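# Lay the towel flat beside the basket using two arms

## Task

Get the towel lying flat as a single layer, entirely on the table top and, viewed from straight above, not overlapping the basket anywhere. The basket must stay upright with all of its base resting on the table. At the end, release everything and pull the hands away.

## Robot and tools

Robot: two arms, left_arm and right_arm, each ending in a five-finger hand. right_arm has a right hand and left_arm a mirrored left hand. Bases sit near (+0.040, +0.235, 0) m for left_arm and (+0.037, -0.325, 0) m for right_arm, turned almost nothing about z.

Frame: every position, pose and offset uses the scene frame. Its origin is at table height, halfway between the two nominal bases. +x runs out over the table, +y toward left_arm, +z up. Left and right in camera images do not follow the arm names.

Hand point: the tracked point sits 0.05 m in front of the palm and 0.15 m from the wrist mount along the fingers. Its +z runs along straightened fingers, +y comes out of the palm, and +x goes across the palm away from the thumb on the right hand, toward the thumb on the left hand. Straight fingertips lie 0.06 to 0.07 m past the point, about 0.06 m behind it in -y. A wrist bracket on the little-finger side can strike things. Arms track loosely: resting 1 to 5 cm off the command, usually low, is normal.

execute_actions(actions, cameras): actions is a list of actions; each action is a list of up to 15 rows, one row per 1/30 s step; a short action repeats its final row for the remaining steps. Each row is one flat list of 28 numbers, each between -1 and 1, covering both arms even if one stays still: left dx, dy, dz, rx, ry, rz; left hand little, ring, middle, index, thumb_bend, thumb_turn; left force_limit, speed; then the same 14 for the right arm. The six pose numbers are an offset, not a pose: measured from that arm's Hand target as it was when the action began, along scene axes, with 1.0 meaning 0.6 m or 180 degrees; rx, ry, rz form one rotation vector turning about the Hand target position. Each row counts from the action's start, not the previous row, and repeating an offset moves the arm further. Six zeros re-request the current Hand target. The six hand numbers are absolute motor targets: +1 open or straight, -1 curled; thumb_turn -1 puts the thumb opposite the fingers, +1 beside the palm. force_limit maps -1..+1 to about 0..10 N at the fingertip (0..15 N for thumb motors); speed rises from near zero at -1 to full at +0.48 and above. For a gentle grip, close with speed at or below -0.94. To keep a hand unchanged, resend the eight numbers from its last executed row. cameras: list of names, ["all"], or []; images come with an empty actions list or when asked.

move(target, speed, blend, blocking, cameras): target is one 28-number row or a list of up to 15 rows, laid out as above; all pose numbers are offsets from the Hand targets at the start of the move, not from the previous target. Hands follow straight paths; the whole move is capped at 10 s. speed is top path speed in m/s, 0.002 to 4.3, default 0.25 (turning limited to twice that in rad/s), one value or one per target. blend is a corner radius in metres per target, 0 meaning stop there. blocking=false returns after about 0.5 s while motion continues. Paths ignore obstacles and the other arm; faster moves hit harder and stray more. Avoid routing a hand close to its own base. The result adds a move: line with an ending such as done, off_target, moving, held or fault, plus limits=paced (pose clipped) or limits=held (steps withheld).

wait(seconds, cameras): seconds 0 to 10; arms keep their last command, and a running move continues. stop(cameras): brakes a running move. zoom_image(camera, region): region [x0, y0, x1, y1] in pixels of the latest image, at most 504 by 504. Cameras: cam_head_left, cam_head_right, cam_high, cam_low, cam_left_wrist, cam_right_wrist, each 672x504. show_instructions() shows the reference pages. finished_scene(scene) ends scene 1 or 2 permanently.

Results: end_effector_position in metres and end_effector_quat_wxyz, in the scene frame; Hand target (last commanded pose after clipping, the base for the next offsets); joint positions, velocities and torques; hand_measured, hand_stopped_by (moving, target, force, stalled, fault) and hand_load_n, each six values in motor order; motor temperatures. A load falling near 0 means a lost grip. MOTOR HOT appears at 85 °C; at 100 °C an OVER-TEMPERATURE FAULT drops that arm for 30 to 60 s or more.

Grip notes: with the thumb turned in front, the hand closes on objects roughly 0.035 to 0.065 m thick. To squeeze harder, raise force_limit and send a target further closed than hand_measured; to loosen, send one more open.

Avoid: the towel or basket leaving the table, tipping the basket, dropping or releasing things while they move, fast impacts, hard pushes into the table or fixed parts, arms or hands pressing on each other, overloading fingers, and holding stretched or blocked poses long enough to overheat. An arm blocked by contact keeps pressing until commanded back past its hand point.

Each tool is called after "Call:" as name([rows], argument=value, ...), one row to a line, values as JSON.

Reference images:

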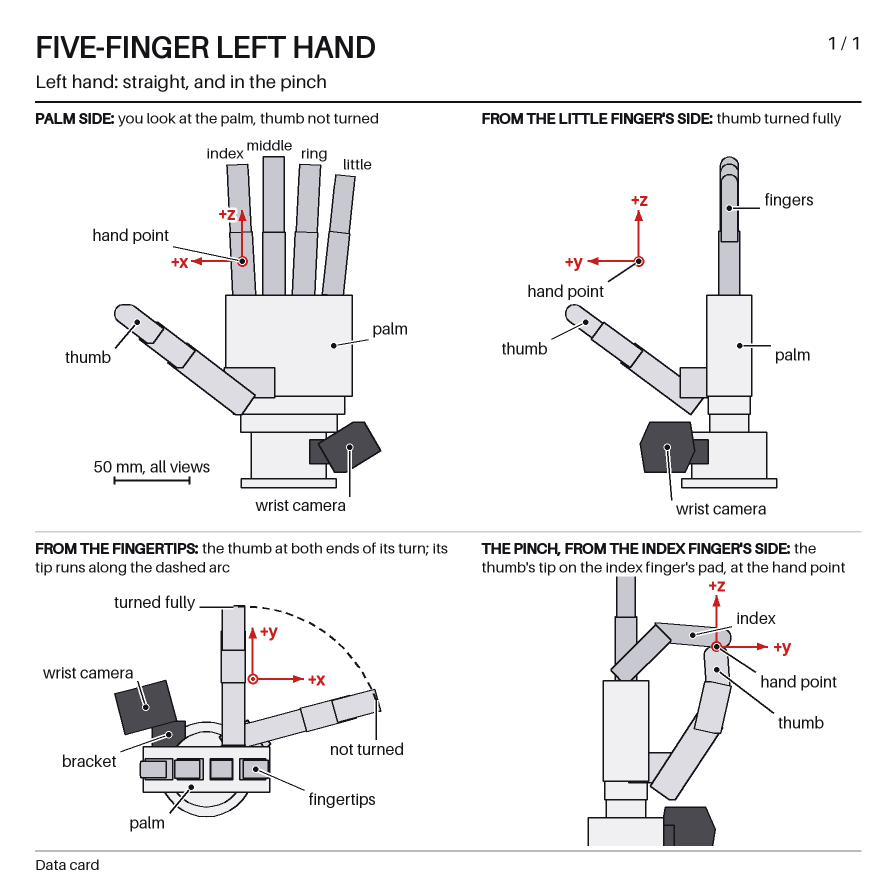

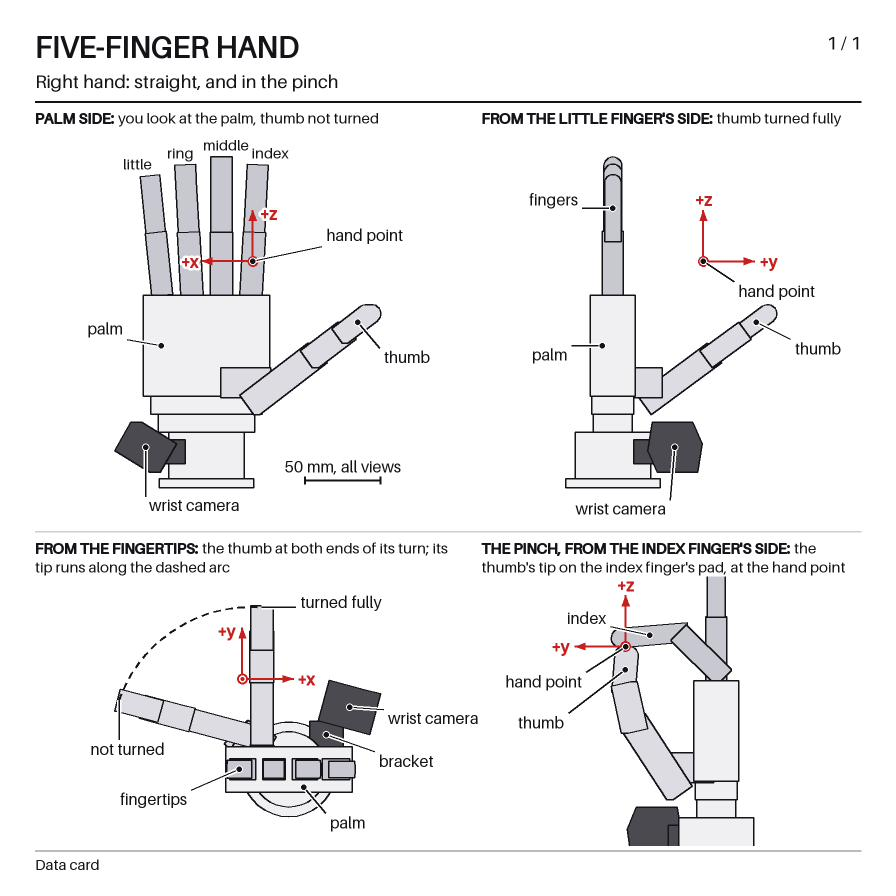

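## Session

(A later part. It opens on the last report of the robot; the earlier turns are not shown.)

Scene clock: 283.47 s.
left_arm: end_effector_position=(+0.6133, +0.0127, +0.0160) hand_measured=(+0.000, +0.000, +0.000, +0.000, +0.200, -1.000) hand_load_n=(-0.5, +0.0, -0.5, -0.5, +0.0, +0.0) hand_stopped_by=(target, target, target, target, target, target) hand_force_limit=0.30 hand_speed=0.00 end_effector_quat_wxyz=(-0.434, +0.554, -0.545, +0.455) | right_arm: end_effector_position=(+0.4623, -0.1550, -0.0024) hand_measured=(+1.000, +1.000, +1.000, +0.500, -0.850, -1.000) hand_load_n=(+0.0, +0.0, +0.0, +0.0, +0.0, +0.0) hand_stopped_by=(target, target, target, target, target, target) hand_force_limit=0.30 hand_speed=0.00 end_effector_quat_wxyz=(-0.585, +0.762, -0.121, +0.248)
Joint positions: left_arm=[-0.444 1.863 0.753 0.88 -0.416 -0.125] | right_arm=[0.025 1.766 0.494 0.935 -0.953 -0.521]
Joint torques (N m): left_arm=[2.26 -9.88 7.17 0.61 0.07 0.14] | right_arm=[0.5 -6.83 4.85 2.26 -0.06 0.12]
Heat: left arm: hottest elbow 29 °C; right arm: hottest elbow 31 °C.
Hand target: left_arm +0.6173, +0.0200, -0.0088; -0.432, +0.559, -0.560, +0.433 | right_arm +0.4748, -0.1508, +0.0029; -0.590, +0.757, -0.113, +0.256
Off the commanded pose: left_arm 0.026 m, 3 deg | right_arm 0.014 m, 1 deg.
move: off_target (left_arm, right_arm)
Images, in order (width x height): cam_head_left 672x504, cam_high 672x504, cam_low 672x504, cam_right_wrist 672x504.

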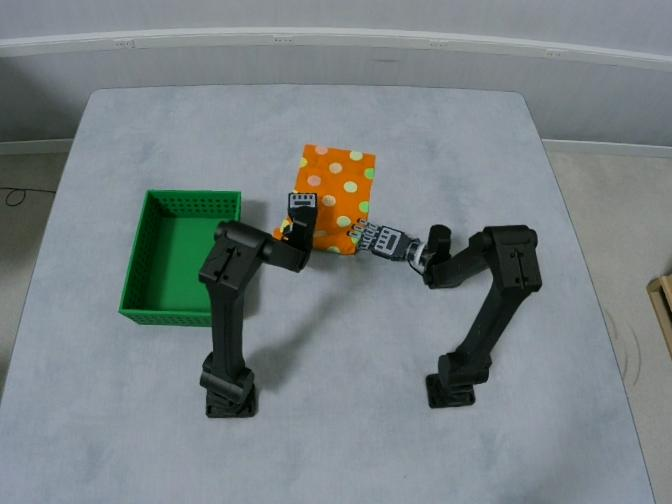

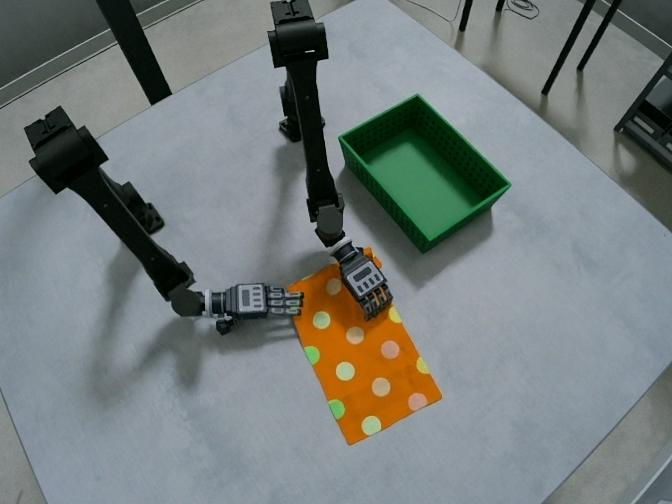

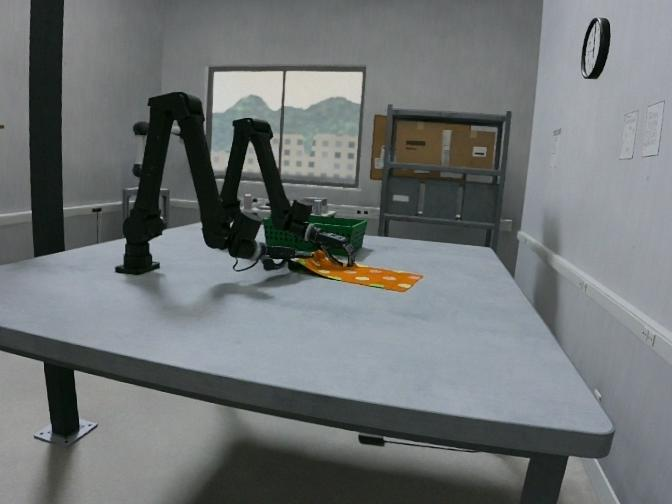

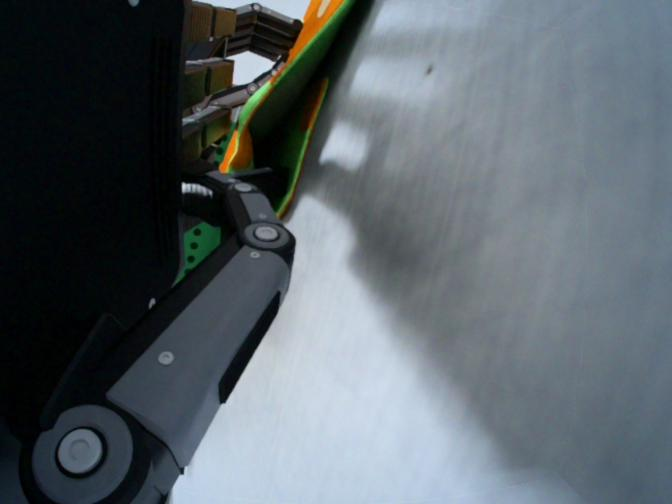

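Call:
move([
  [0,0.0,0,0,0,0, 0,0,0,0,0.2,-1,0.3,0, -0.02,0.0,0.02,0,0,0, 1,1,1,0.5,-0.85,-1,0.3,0],
  [0,0.0,0,0,0,0, 0,0,0,0,0.2,-1,0.3,0, -0.19,0.0,0.03,0,0,0, 1,1,1,0.5,-0.85,-1,0.3,0],
], speed=0.06, blend=0.01, cameras=["cam_right_wrist","cam_low","cam_high","cam_head_left"])

Call:
zoom_image(camera="cam_low", region=[235, 223, 355, 303])

Call:
zoom_image(camera="cam_high", region=[230, 220, 450, 405])

Scene clock: 288.60 s.
left_arm: end_effector_position=(+0.6133, +0.0127, +0.0160) hand_measured=(+0.000, +0.000, +0.000, +0.000, +0.200, -1.000) hand_load_n=(+0.0, +0.0, +0.0, +0.0, +0.0, +0.0) hand_stopped_by=(target, target, target, target, target, target) hand_force_limit=0.30 hand_speed=0.00 end_effector_quat_wxyz=(-0.434, +0.554, -0.545, +0.455) | right_arm: end_effector_position=(+0.3597, -0.1539, +0.0137) hand_measured=(+1.000, +1.000, +1.000, +0.500, -0.850, -1.000) hand_load_n=(+0.0, +0.0, +0.0, +0.0, +0.0, +0.0) hand_stopped_by=(target, target, target, target, target, target) hand_force_limit=0.30 hand_speed=0.00 end_effector_quat_wxyz=(-0.585, +0.762, -0.121, +0.249)
Joint positions: left_arm=[-0.444 1.863 0.753 0.88 -0.416 -0.125] | right_arm=[0.043 1.55 0.216 1.008 -0.934 -0.511]
Joint torques (N m): left_arm=[2.26 -10.11 7.15 0.61 0.05 0.11] | right_arm=[0.38 -5.48 2.4 2.28 -0.06 0.1]
Heat: left arm: hottest elbow 29 °C; right arm: hottest elbow 31 °C.
Hand target: left_arm +0.6173, +0.0200, -0.0088; -0.432, +0.559, -0.560, +0.433 | right_arm +0.3608, -0.1508, +0.0209; -0.590, +0.758, -0.114, +0.256
Off the commanded pose: left_arm 0.026 m, 3 deg | right_arm 0.008 m, 1 deg.
move: off_target (left_arm); blend cut to 0.0083 m at target 1
Images, in order (width x height): cam_head_left 672x504, cam_high 672x504, cam_low 672x504, cam_right_wrist 672x504.

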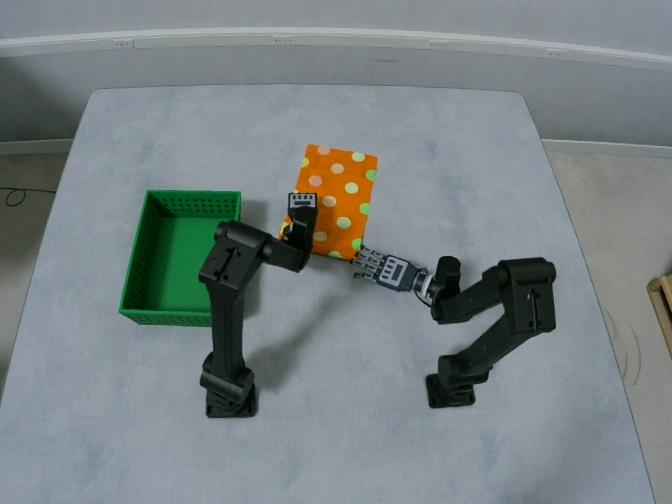

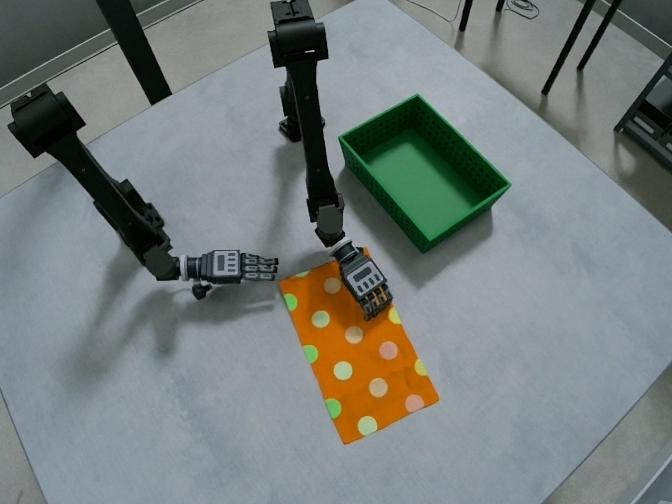

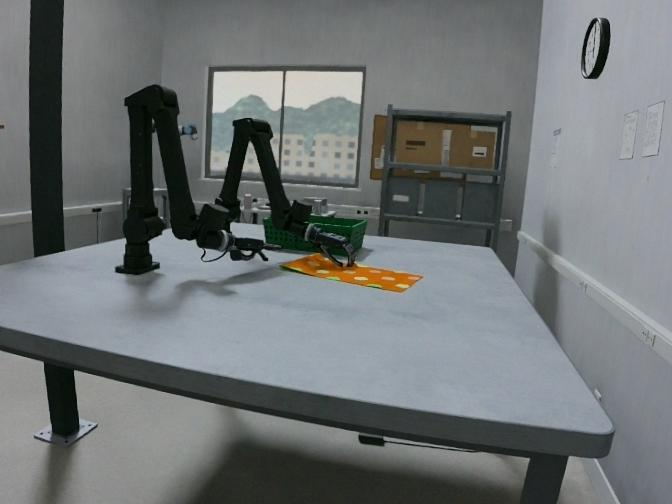

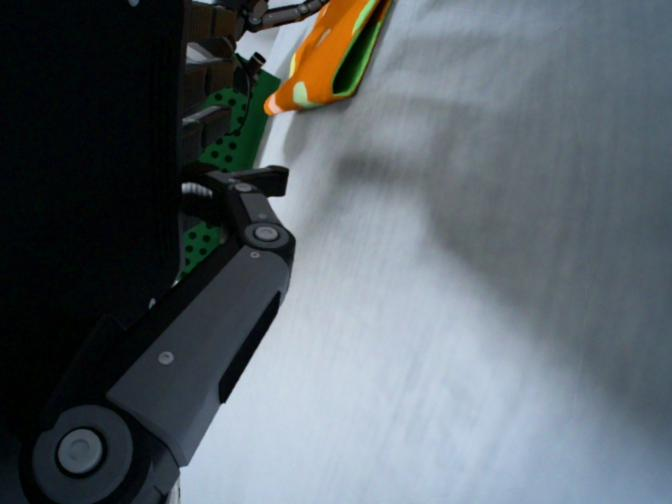

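Scaled by 4.200 from the camera's 672x504 image, which has a finer 960x720 frame.

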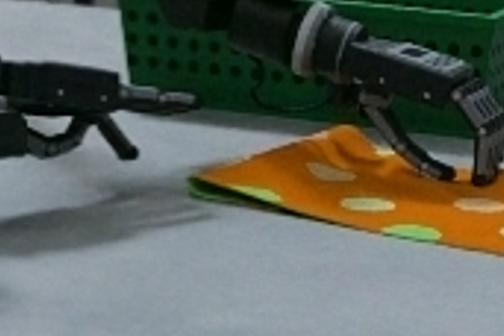

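Scaled by 2.291 from the camera's 672x504 image, which has a finer 960x720 frame.

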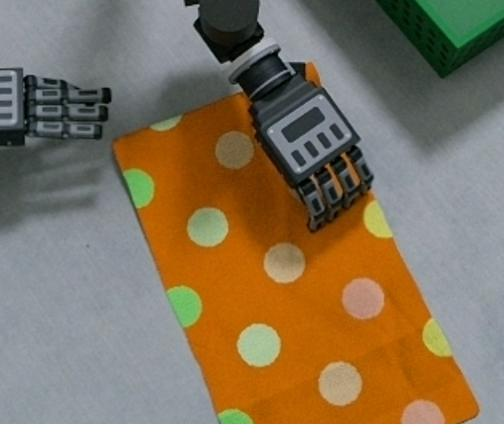

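Call:
move([
  [0,0.0,0,0,0,0, 0,0,0,0,0.2,-1,0.3,0, 0.0,-0.15,0.3,0,0,0, 1,1,1,1,1,1,0.3,0],
  [0,0.0,0,0,0,0, 0,0,0,0,0.2,-1,0.3,0, 0.03,-0.16,0.3,0.2573,0.5065,-0.0932, 1,-1,-1,-1,1,1,0.3,0],
], speed=0.25, cameras=["all"])

Scene clock: 305.93 s.
left_arm: end_effector_position=(+0.6133, +0.0127, +0.0160) hand_measured=(+0.000, +0.000, +0.000, +0.000, +0.200, -1.000) hand_load_n=(+0.0, +0.0, -0.5, +0.0, +0.0, +0.0) hand_stopped_by=(target, target, target, target, target, target) hand_force_limit=0.30 hand_speed=0.00 end_effector_quat_wxyz=(-0.434, +0.554, -0.545, +0.455) | right_arm: end_effector_position=(+0.3652, -0.2393, +0.1911) hand_measured=(+1.000, -1.000, -1.000, -1.000, +1.000, +1.000) hand_load_n=(-0.5, +0.0, +0.0, +0.0, -0.5, +0.0) hand_stopped_by=(target, target, target, target, target, target) hand_force_limit=0.30 hand_speed=0.00 end_effector_quat_wxyz=(+0.510, -0.421, +0.668, +0.342)
Joint positions: left_arm=[-0.444 1.863 0.753 0.88 -0.416 -0.125] | right_arm=[-0.377 1.364 0.702 -0.723 -1.317 0.221]
Joint torques (N m): left_arm=[2.55 -9.82 7.05 0.59 0.06 0.12] | right_arm=[-1.08 -5.3 8.17 0.75 -0.75 0.16]
Heat: left arm: hottest elbow 29 °C; right arm: hottest elbow 32 °C.
Hand target: left_arm +0.6173, +0.0200, -0.0088; -0.432, +0.559, -0.560, +0.433 | right_arm +0.3788, -0.2468, +0.2010; +0.520, -0.424, +0.664, +0.330
Off the commanded pose: left_arm 0.026 m, 3 deg | right_arm 0.018 m, 2 deg.
move: off_target (left_arm, right_arm); target 2's new numbers were sent with right_arm's hand 0.018 m and 2 deg from that target

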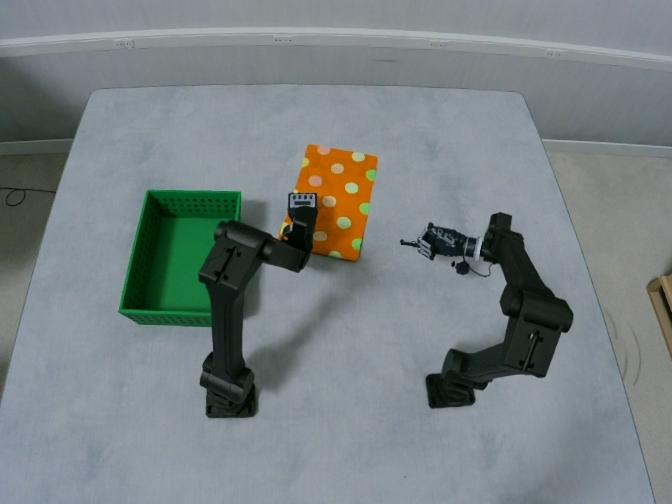

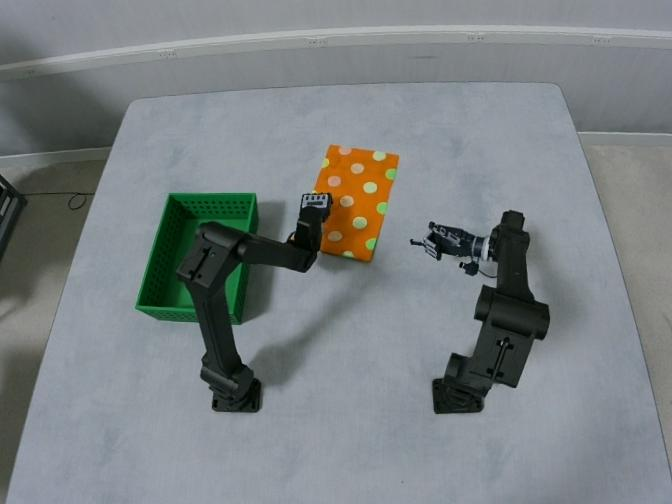

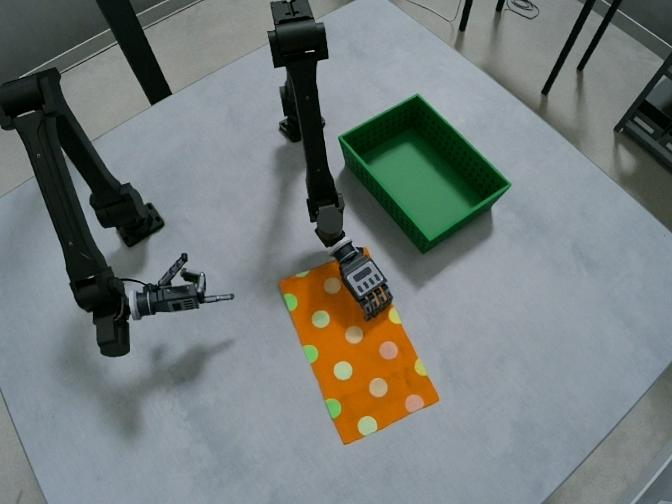

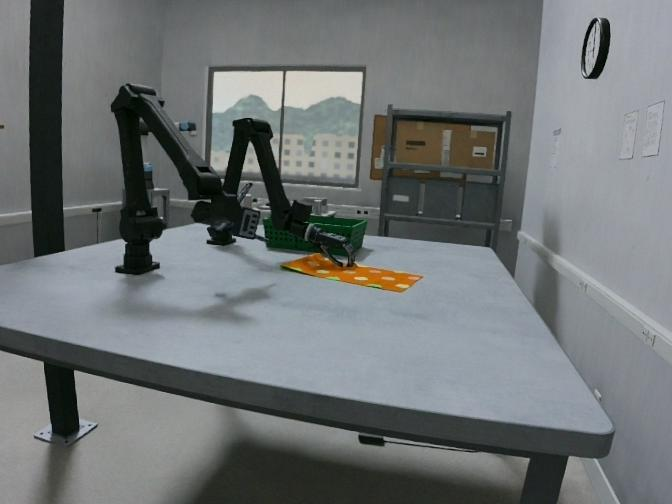

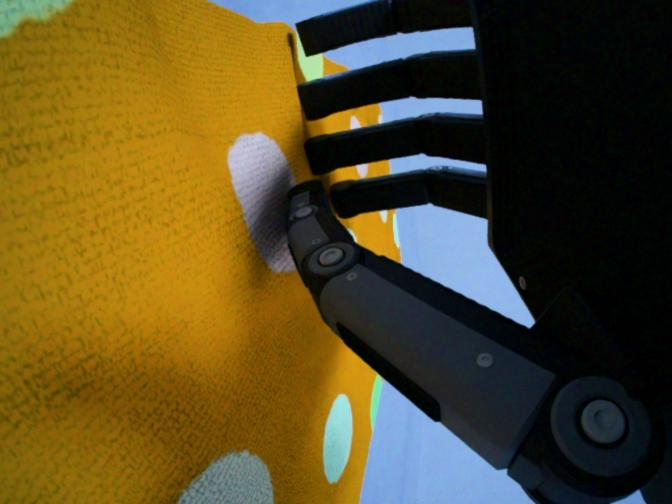

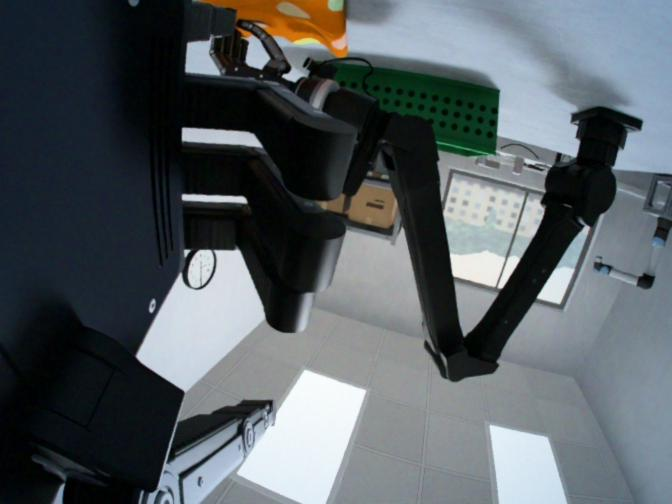

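Call:
move([
  [0,0.0,0,0,0,0, 0,0,0,0,0.2,-1,0.3,0, 0.0,0.07,-0.155,0,0,0, 1,-1,-1,-1,1,1,0.3,0],
], speed=0.15, cameras=["cam_low","cam_high","cam_head_left","cam_right_wrist"])

Call:
zoom_image(camera="cam_low", region=[235, 223, 325, 283])

Call:
zoom_image(camera="cam_high", region=[200, 240, 320, 340])

Scene clock: 310.23 s.
left_arm: end_effector_position=(+0.6133, +0.0127, +0.0160) hand_measured=(+0.000, +0.000, +0.000, +0.000, +0.200, -1.000) hand_load_n=(+0.0, +0.0, -0.5, +0.0, +0.0, +0.5) hand_stopped_by=(target, target, target, target, target, target) hand_force_limit=0.30 hand_speed=0.00 end_effector_quat_wxyz=(-0.434, +0.554, -0.545, +0.455) | right_arm: end_effector_position=(+0.3785, -0.2073, +0.1103) hand_measured=(+1.000, -1.000, -1.000, -1.000, +1.000, +1.000) hand_load_n=(+0.0, +0.0, +0.5, +0.0, -0.5, +0.0) hand_stopped_by=(target, target, target, target, target, target) hand_force_limit=0.30 hand_speed=0.00 end_effector_quat_wxyz=(+0.521, -0.425, +0.664, +0.327)
Joint positions: left_arm=[-0.444 1.863 0.753 0.88 -0.416 -0.125] | right_arm=[-0.273 1.539 0.533 0.046 -1.27 0.624]
Joint torques (N m): left_arm=[2.61 -9.64 7.12 0.69 0.03 0.11] | right_arm=[0.32 -5.54 4.08 1.46 -0.46 0.14]
Heat: left arm: hottest elbow 29 °C; right arm: hottest elbow 33 °C.
Hand target: left_arm +0.6173, +0.0200, -0.0088; -0.432, +0.559, -0.560, +0.433 | right_arm +0.3788, -0.2048, +0.1079; +0.519, -0.424, +0.664, +0.330
Off the commanded pose: left_arm 0.026 m, 3 deg | right_arm 0.003 m, 0 deg.
move: off_target (left_arm)
Images, in order (width x height): cam_head_left 672x504, cam_high 672x504, cam_low 672x504, cam_right_wrist 672x504.

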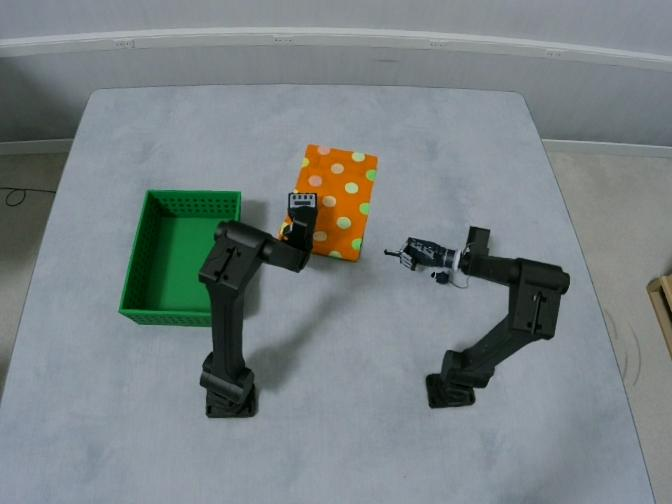

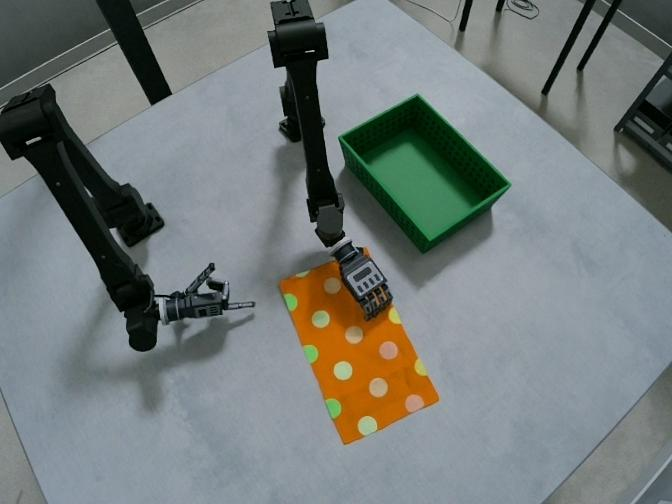

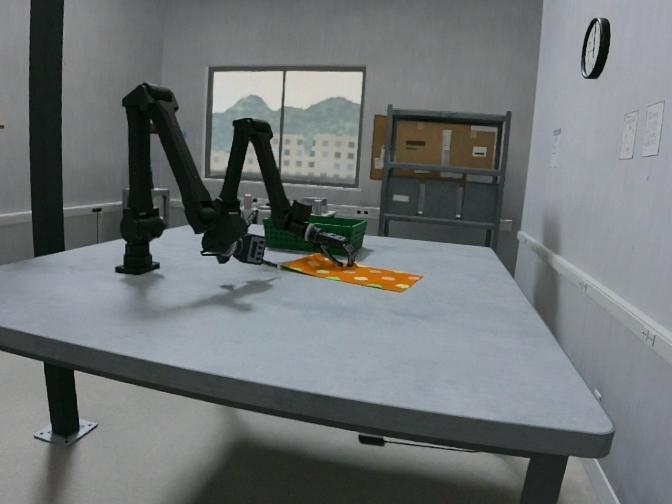

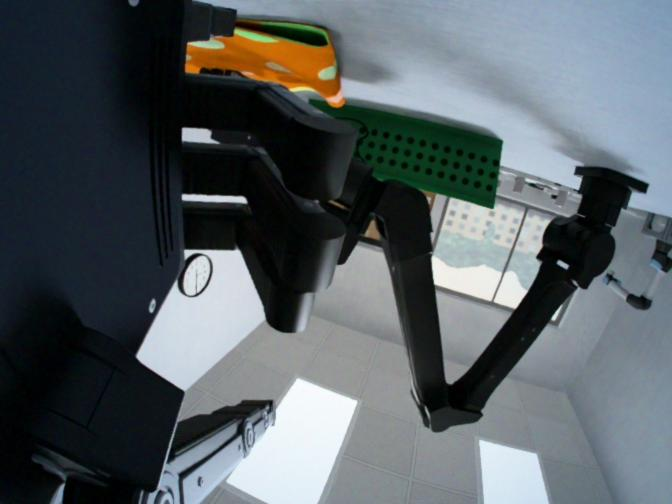

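Scaled by 5.600 from the camera's 672x504 image, which has a finer 960x720 frame.

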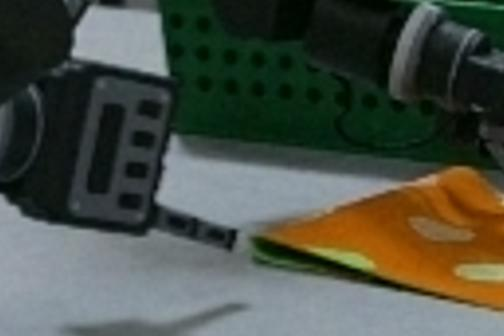

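Scaled by 4.200 from the camera's 672x504 image, which has a finer 960x720 frame.

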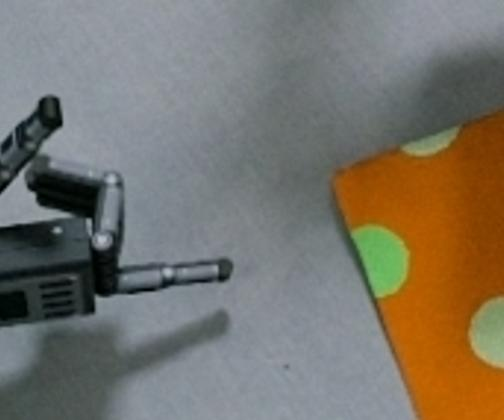

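Call:
move([
  [0,0.0,0,0,0,0, 0,0,0,0,0.2,-1,0.3,0, -0.008,0.057,-0.028,0,0,0, 1,-1,-1,-1,1,1,0.3,0],
], speed=0.08, cameras=["cam_low","cam_high"])

Call:
zoom_image(camera="cam_low", region=[255, 243, 315, 283])

Call:
zoom_image(camera="cam_high", region=[220, 260, 310, 330])

Scene clock: 312.70 s.
left_arm: end_effector_position=(+0.6133, +0.0127, +0.0160) hand_measured=(+0.000, +0.000, +0.000, +0.000, +0.200, -1.000) hand_load_n=(+0.0, +0.0, -0.5, +0.0, +0.0, +0.0) hand_stopped_by=(target, target, target, target, target, target) hand_force_limit=0.30 hand_speed=0.00 end_effector_quat_wxyz=(-0.434, +0.554, -0.545, +0.455) | right_arm: end_effector_position=(+0.3744, -0.1732, +0.0933) hand_measured=(+1.000, -1.000, -1.000, -1.000, +1.000, +1.000) hand_load_n=(+0.0, +0.0, +0.0, +0.0, +0.0, -0.5) hand_stopped_by=(target, target, target, target, target, target) hand_force_limit=0.30 hand_speed=0.00 end_effector_quat_wxyz=(+0.521, -0.425, +0.664, +0.327)
Joint positions: left_arm=[-0.444 1.863 0.753 0.88 -0.416 -0.125] | right_arm=[-0.171 1.592 0.456 0.395 -1.203 0.855]
Joint torques (N m): left_arm=[2.67 -9.93 7.27 0.54 0.07 0.11] | right_arm=[0.38 -5.48 3.41 1.78 -0.35 0.17]
Heat: left arm: hottest elbow 29 °C; right arm: hottest elbow 32 °C.
Hand target: left_arm +0.6173, +0.0200, -0.0088; -0.432, +0.559, -0.560, +0.433 | right_arm +0.3740, -0.1706, +0.0911; +0.519, -0.424, +0.664, +0.330
Off the commanded pose: left_arm 0.026 m, 3 deg | right_arm 0.003 m, 0 deg.
move: off_target (left_arm)
Images, in order (width x height): cam_high 672x504, cam_low 672x504.

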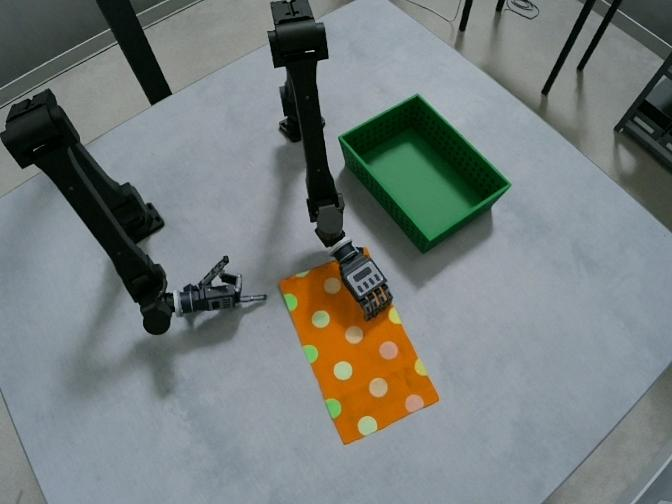

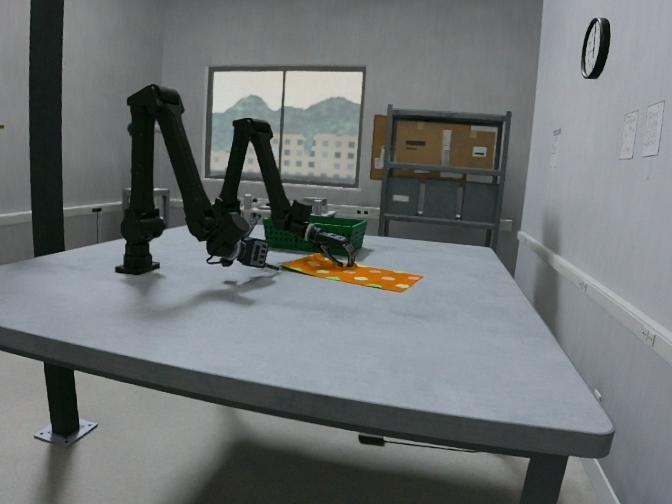

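Scaled by 8.400 from the camera's 672x504 image, which has a finer 960x720 frame.

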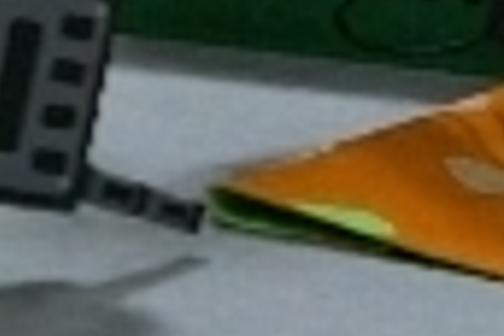

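Scaled by 5.600 from the camera's 672x504 image, which has a finer 960x720 frame.

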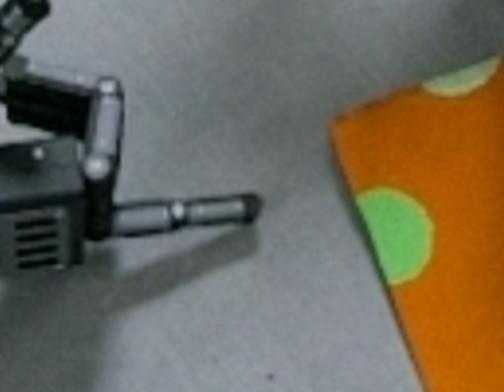

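Call:
move([
  [0,0.0,0,0,0,0, 0,0,0,0,0.2,-1,0.3,0, 0.02,0.077,-0.003,0,0,0, 1,-1,-1,-1,1,1,0.3,0],
], speed=0.06, cameras=["cam_low","cam_high"])

Call:
zoom_image(camera="cam_low", region=[255, 243, 315, 283])

Call:
zoom_image(camera="cam_high", region=[220, 260, 310, 330])

Scene clock: 316.77 s.
left_arm: end_effector_position=(+0.6133, +0.0127, +0.0160) hand_measured=(+0.000, +0.000, +0.000, +0.000, +0.200, -1.000) hand_load_n=(+0.0, +0.0, +0.0, +0.0, +0.0, +0.0) hand_stopped_by=(target, target, target, target, target, target) hand_force_limit=0.30 hand_speed=0.00 end_effector_quat_wxyz=(-0.434, +0.554, -0.545, +0.455) | right_arm: end_effector_position=(+0.3872, -0.1272, +0.0914) hand_measured=(+1.000, -1.000, -1.000, -1.000, +1.000, +1.000) hand_load_n=(+0.0, +0.0, +0.0, +0.0, +0.0, +0.0) hand_stopped_by=(target, target, target, target, target, target) hand_force_limit=0.30 hand_speed=0.00 end_effector_quat_wxyz=(+0.521, -0.425, +0.664, +0.327)
Joint positions: left_arm=[-0.444 1.863 0.753 0.88 -0.416 -0.125] | right_arm=[-0.023 1.646 0.452 0.648 -1.083 1.07]
Joint torques (N m): left_arm=[2.84 -10.17 7.23 0.59 0.03 0.13] | right_arm=[0.38 -5.83 3.12 1.98 -0.22 0.18]
Heat: left arm: hottest elbow 29 °C; right arm: hottest elbow 32 °C.
Hand target: left_arm +0.6173, +0.0200, -0.0088; -0.432, +0.559, -0.560, +0.433 | right_arm +0.3860, -0.1244, +0.0893; +0.519, -0.424, +0.664, +0.330
Off the commanded pose: left_arm 0.026 m, 3 deg | right_arm 0.004 m, 0 deg.
move: off_target (left_arm)
Images, in order (width x height): cam_high 672x504, cam_low 672x504.

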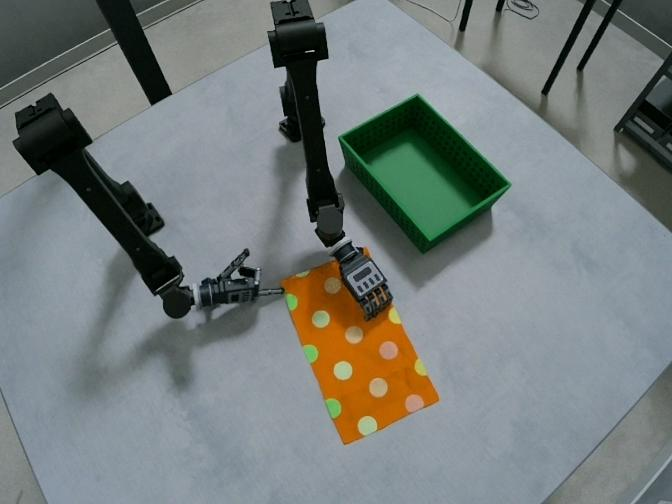

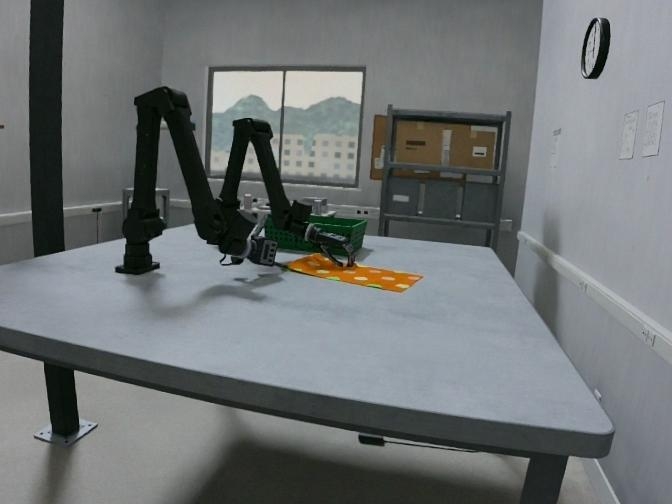

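Scaled by 8.400 from the camera's 672x504 image, which has a finer 960x720 frame.

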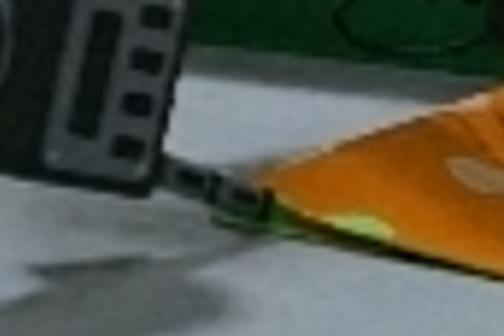

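Scaled by 5.600 from the camera's 672x504 image, which has a finer 960x720 frame.

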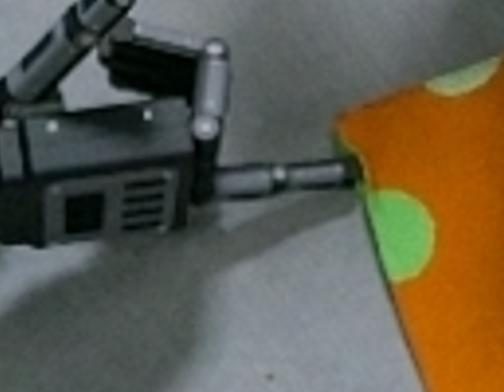

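Call:
move([
  [0,0.0,0,0,0,0, 0,0,0,0,0.2,-1,0.3,0, -0.012,-0.03,0.0,0,0,0, 1,-1,-1,-1,1,1,0.3,0],
  [0,0.0,0,0,0,0, 0,0,0,0,0.2,-1,0.3,0, -0.032,-0.028,-0.01,0,0,0, 1,-1,-1,-1,1,1,0.3,0],
], speed=0.06, cameras=["cam_low","cam_high"])

Call:
zoom_image(camera="cam_low", region=[255, 243, 315, 283])

Call:
zoom_image(camera="cam_high", region=[220, 260, 310, 330])

Scene clock: 319.40 s.
left_arm: end_effector_position=(+0.6133, +0.0127, +0.0160) hand_measured=(+0.000, +0.000, +0.000, +0.000, +0.200, -1.000) hand_load_n=(+0.0, +0.0, +0.0, +0.0, +0.5, +0.0) hand_stopped_by=(target, target, target, target, target, target) hand_force_limit=0.30 hand_speed=0.00 end_effector_quat_wxyz=(-0.434, +0.554, -0.545, +0.455) | right_arm: end_effector_position=(+0.3711, -0.1395, +0.0852) hand_measured=(+1.000, -1.000, -1.000, -1.000, +1.000, +1.000) hand_load_n=(+0.5, +0.0, +0.0, +0.0, +0.0, -0.5) hand_stopped_by=(target, target, target, target, target, target) hand_force_limit=0.30 hand_speed=0.00 end_effector_quat_wxyz=(+0.520, -0.426, +0.662, +0.332)
Joint positions: left_arm=[-0.444 1.863 0.753 0.88 -0.416 -0.125] | right_arm=[-0.064 1.645 0.418 0.634 -1.128 1.02]
Joint torques (N m): left_arm=[2.14 -9.29 7.1 0.61 0.05 0.14] | right_arm=[-0.85 -6.53 2.04 1.32 -0.31 -0.01]
Heat: left arm: hottest elbow 29 °C; right arm: hottest elbow 32 °C.
Hand target: left_arm +0.6173, +0.0200, -0.0088; -0.432, +0.559, -0.560, +0.433 | right_arm +0.3667, -0.1413, +0.0832; +0.519, -0.424, +0.664, +0.330
Off the commanded pose: left_arm 0.026 m, 3 deg | right_arm 0.005 m, 0 deg.
move: off_target (left_arm)
Images, in order (width x height): cam_high 672x504, cam_low 672x504.

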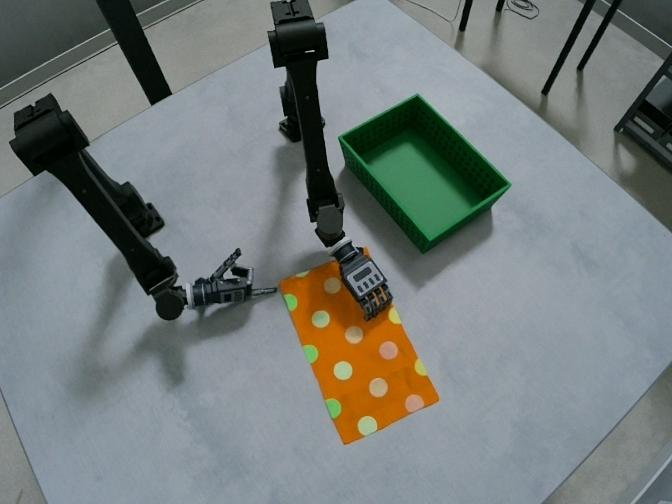

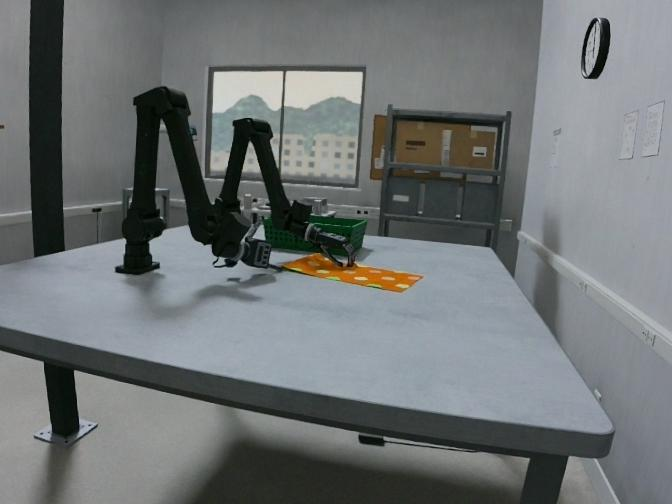

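Scaled by 8.400 from the camera's 672x504 image, which has a finer 960x720 frame.

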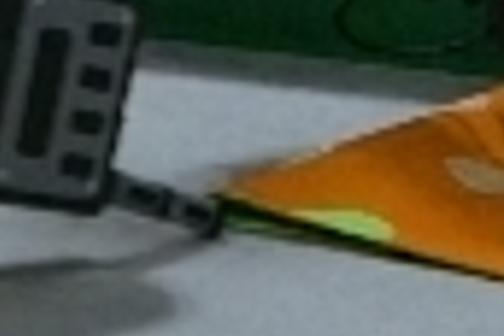

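Scaled by 5.600 from the camera's 672x504 image, which has a finer 960x720 frame.

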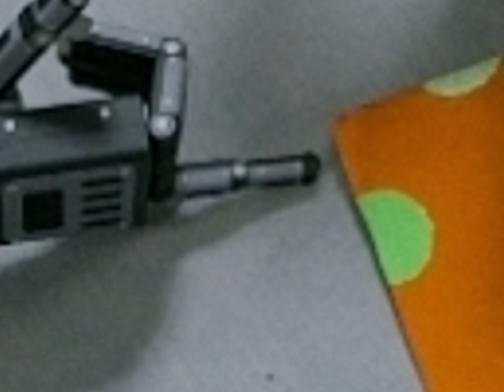

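Call:
move([
  [0,0.0,0,0,0,0, 0,0,0,0,0.2,-1,0.3,0, 0.02,0.06,0.006,0,0,0, 1,-1,-1,-1,1,1,0.3,0],
], speed=0.06, cameras=["cam_low","cam_high"])

Call:
zoom_image(camera="cam_low", region=[255, 243, 315, 283])

Call:
zoom_image(camera="cam_high", region=[220, 260, 310, 330])

Scene clock: 322.00 s.
left_arm: end_effector_position=(+0.6133, +0.0127, +0.0160) hand_measured=(+0.000, +0.000, +0.000, +0.000, +0.200, -1.000) hand_load_n=(+0.0, +0.0, +0.0, +0.0, +0.0, +0.0) hand_stopped_by=(target, target, target, target, target, target) hand_force_limit=0.30 hand_speed=0.00 end_effector_quat_wxyz=(-0.434, +0.554, -0.545, +0.455) | right_arm: end_effector_position=(+0.3753, -0.1090, +0.0871) hand_measured=(+1.000, -1.000, -1.000, -1.000, +1.000, +1.000) hand_load_n=(+0.0, +0.0, +0.0, +0.0, +0.0, +0.0) hand_stopped_by=(target, target, target, target, target, target) hand_force_limit=0.30 hand_speed=0.00 end_effector_quat_wxyz=(+0.518, -0.423, +0.667, +0.329)
Joint positions: left_arm=[-0.444 1.863 0.753 0.88 -0.416 -0.125] | right_arm=[0.036 1.655 0.414 0.739 -1.031 1.131]
Joint torques (N m): left_arm=[2.49 -10.05 7.23 0.54 0.03 0.12] | right_arm=[0.62 -5.42 3.81 2 -0.13 0.13]
Heat: left arm: hottest elbow 29 °C; right arm: hottest elbow 31 °C.
Hand target: left_arm +0.6173, +0.0200, -0.0088; -0.432, +0.559, -0.560, +0.433 | right_arm +0.3786, -0.1052, +0.0868; +0.519, -0.424, +0.664, +0.330
Off the commanded pose: left_arm 0.026 m, 3 deg | right_arm 0.005 m, 0 deg.
move: off_target (left_arm)
Images, in order (width x height): cam_high 672x504, cam_low 672x504.

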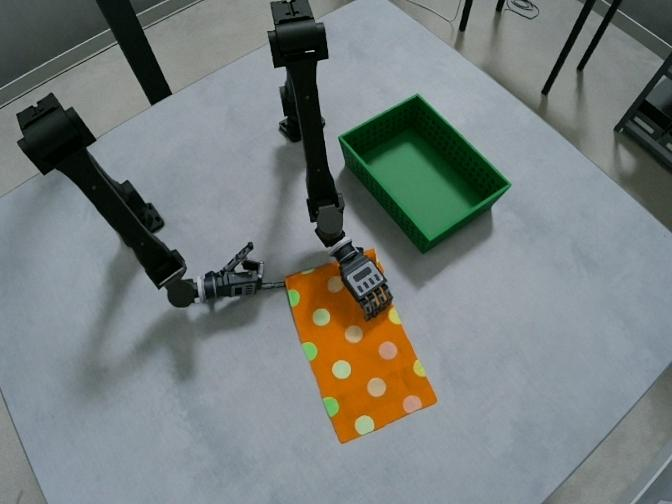

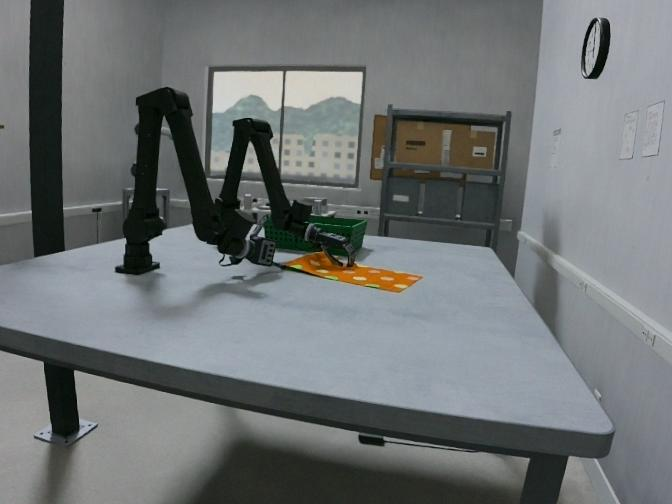

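Scaled by 8.400 from the camera's 672x504 image, which has a finer 960x720 frame.

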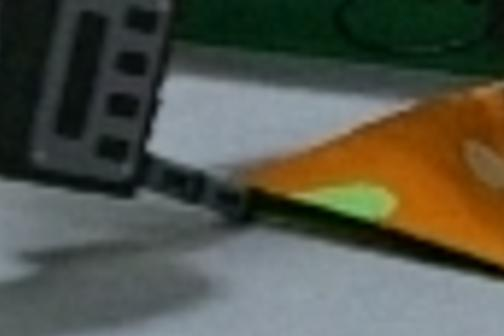

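Scaled by 5.600 from the camera's 672x504 image, which has a finer 960x720 frame.

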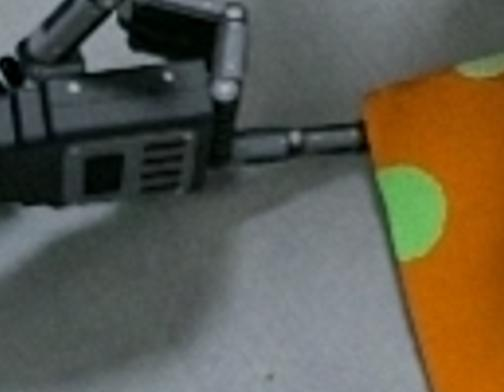

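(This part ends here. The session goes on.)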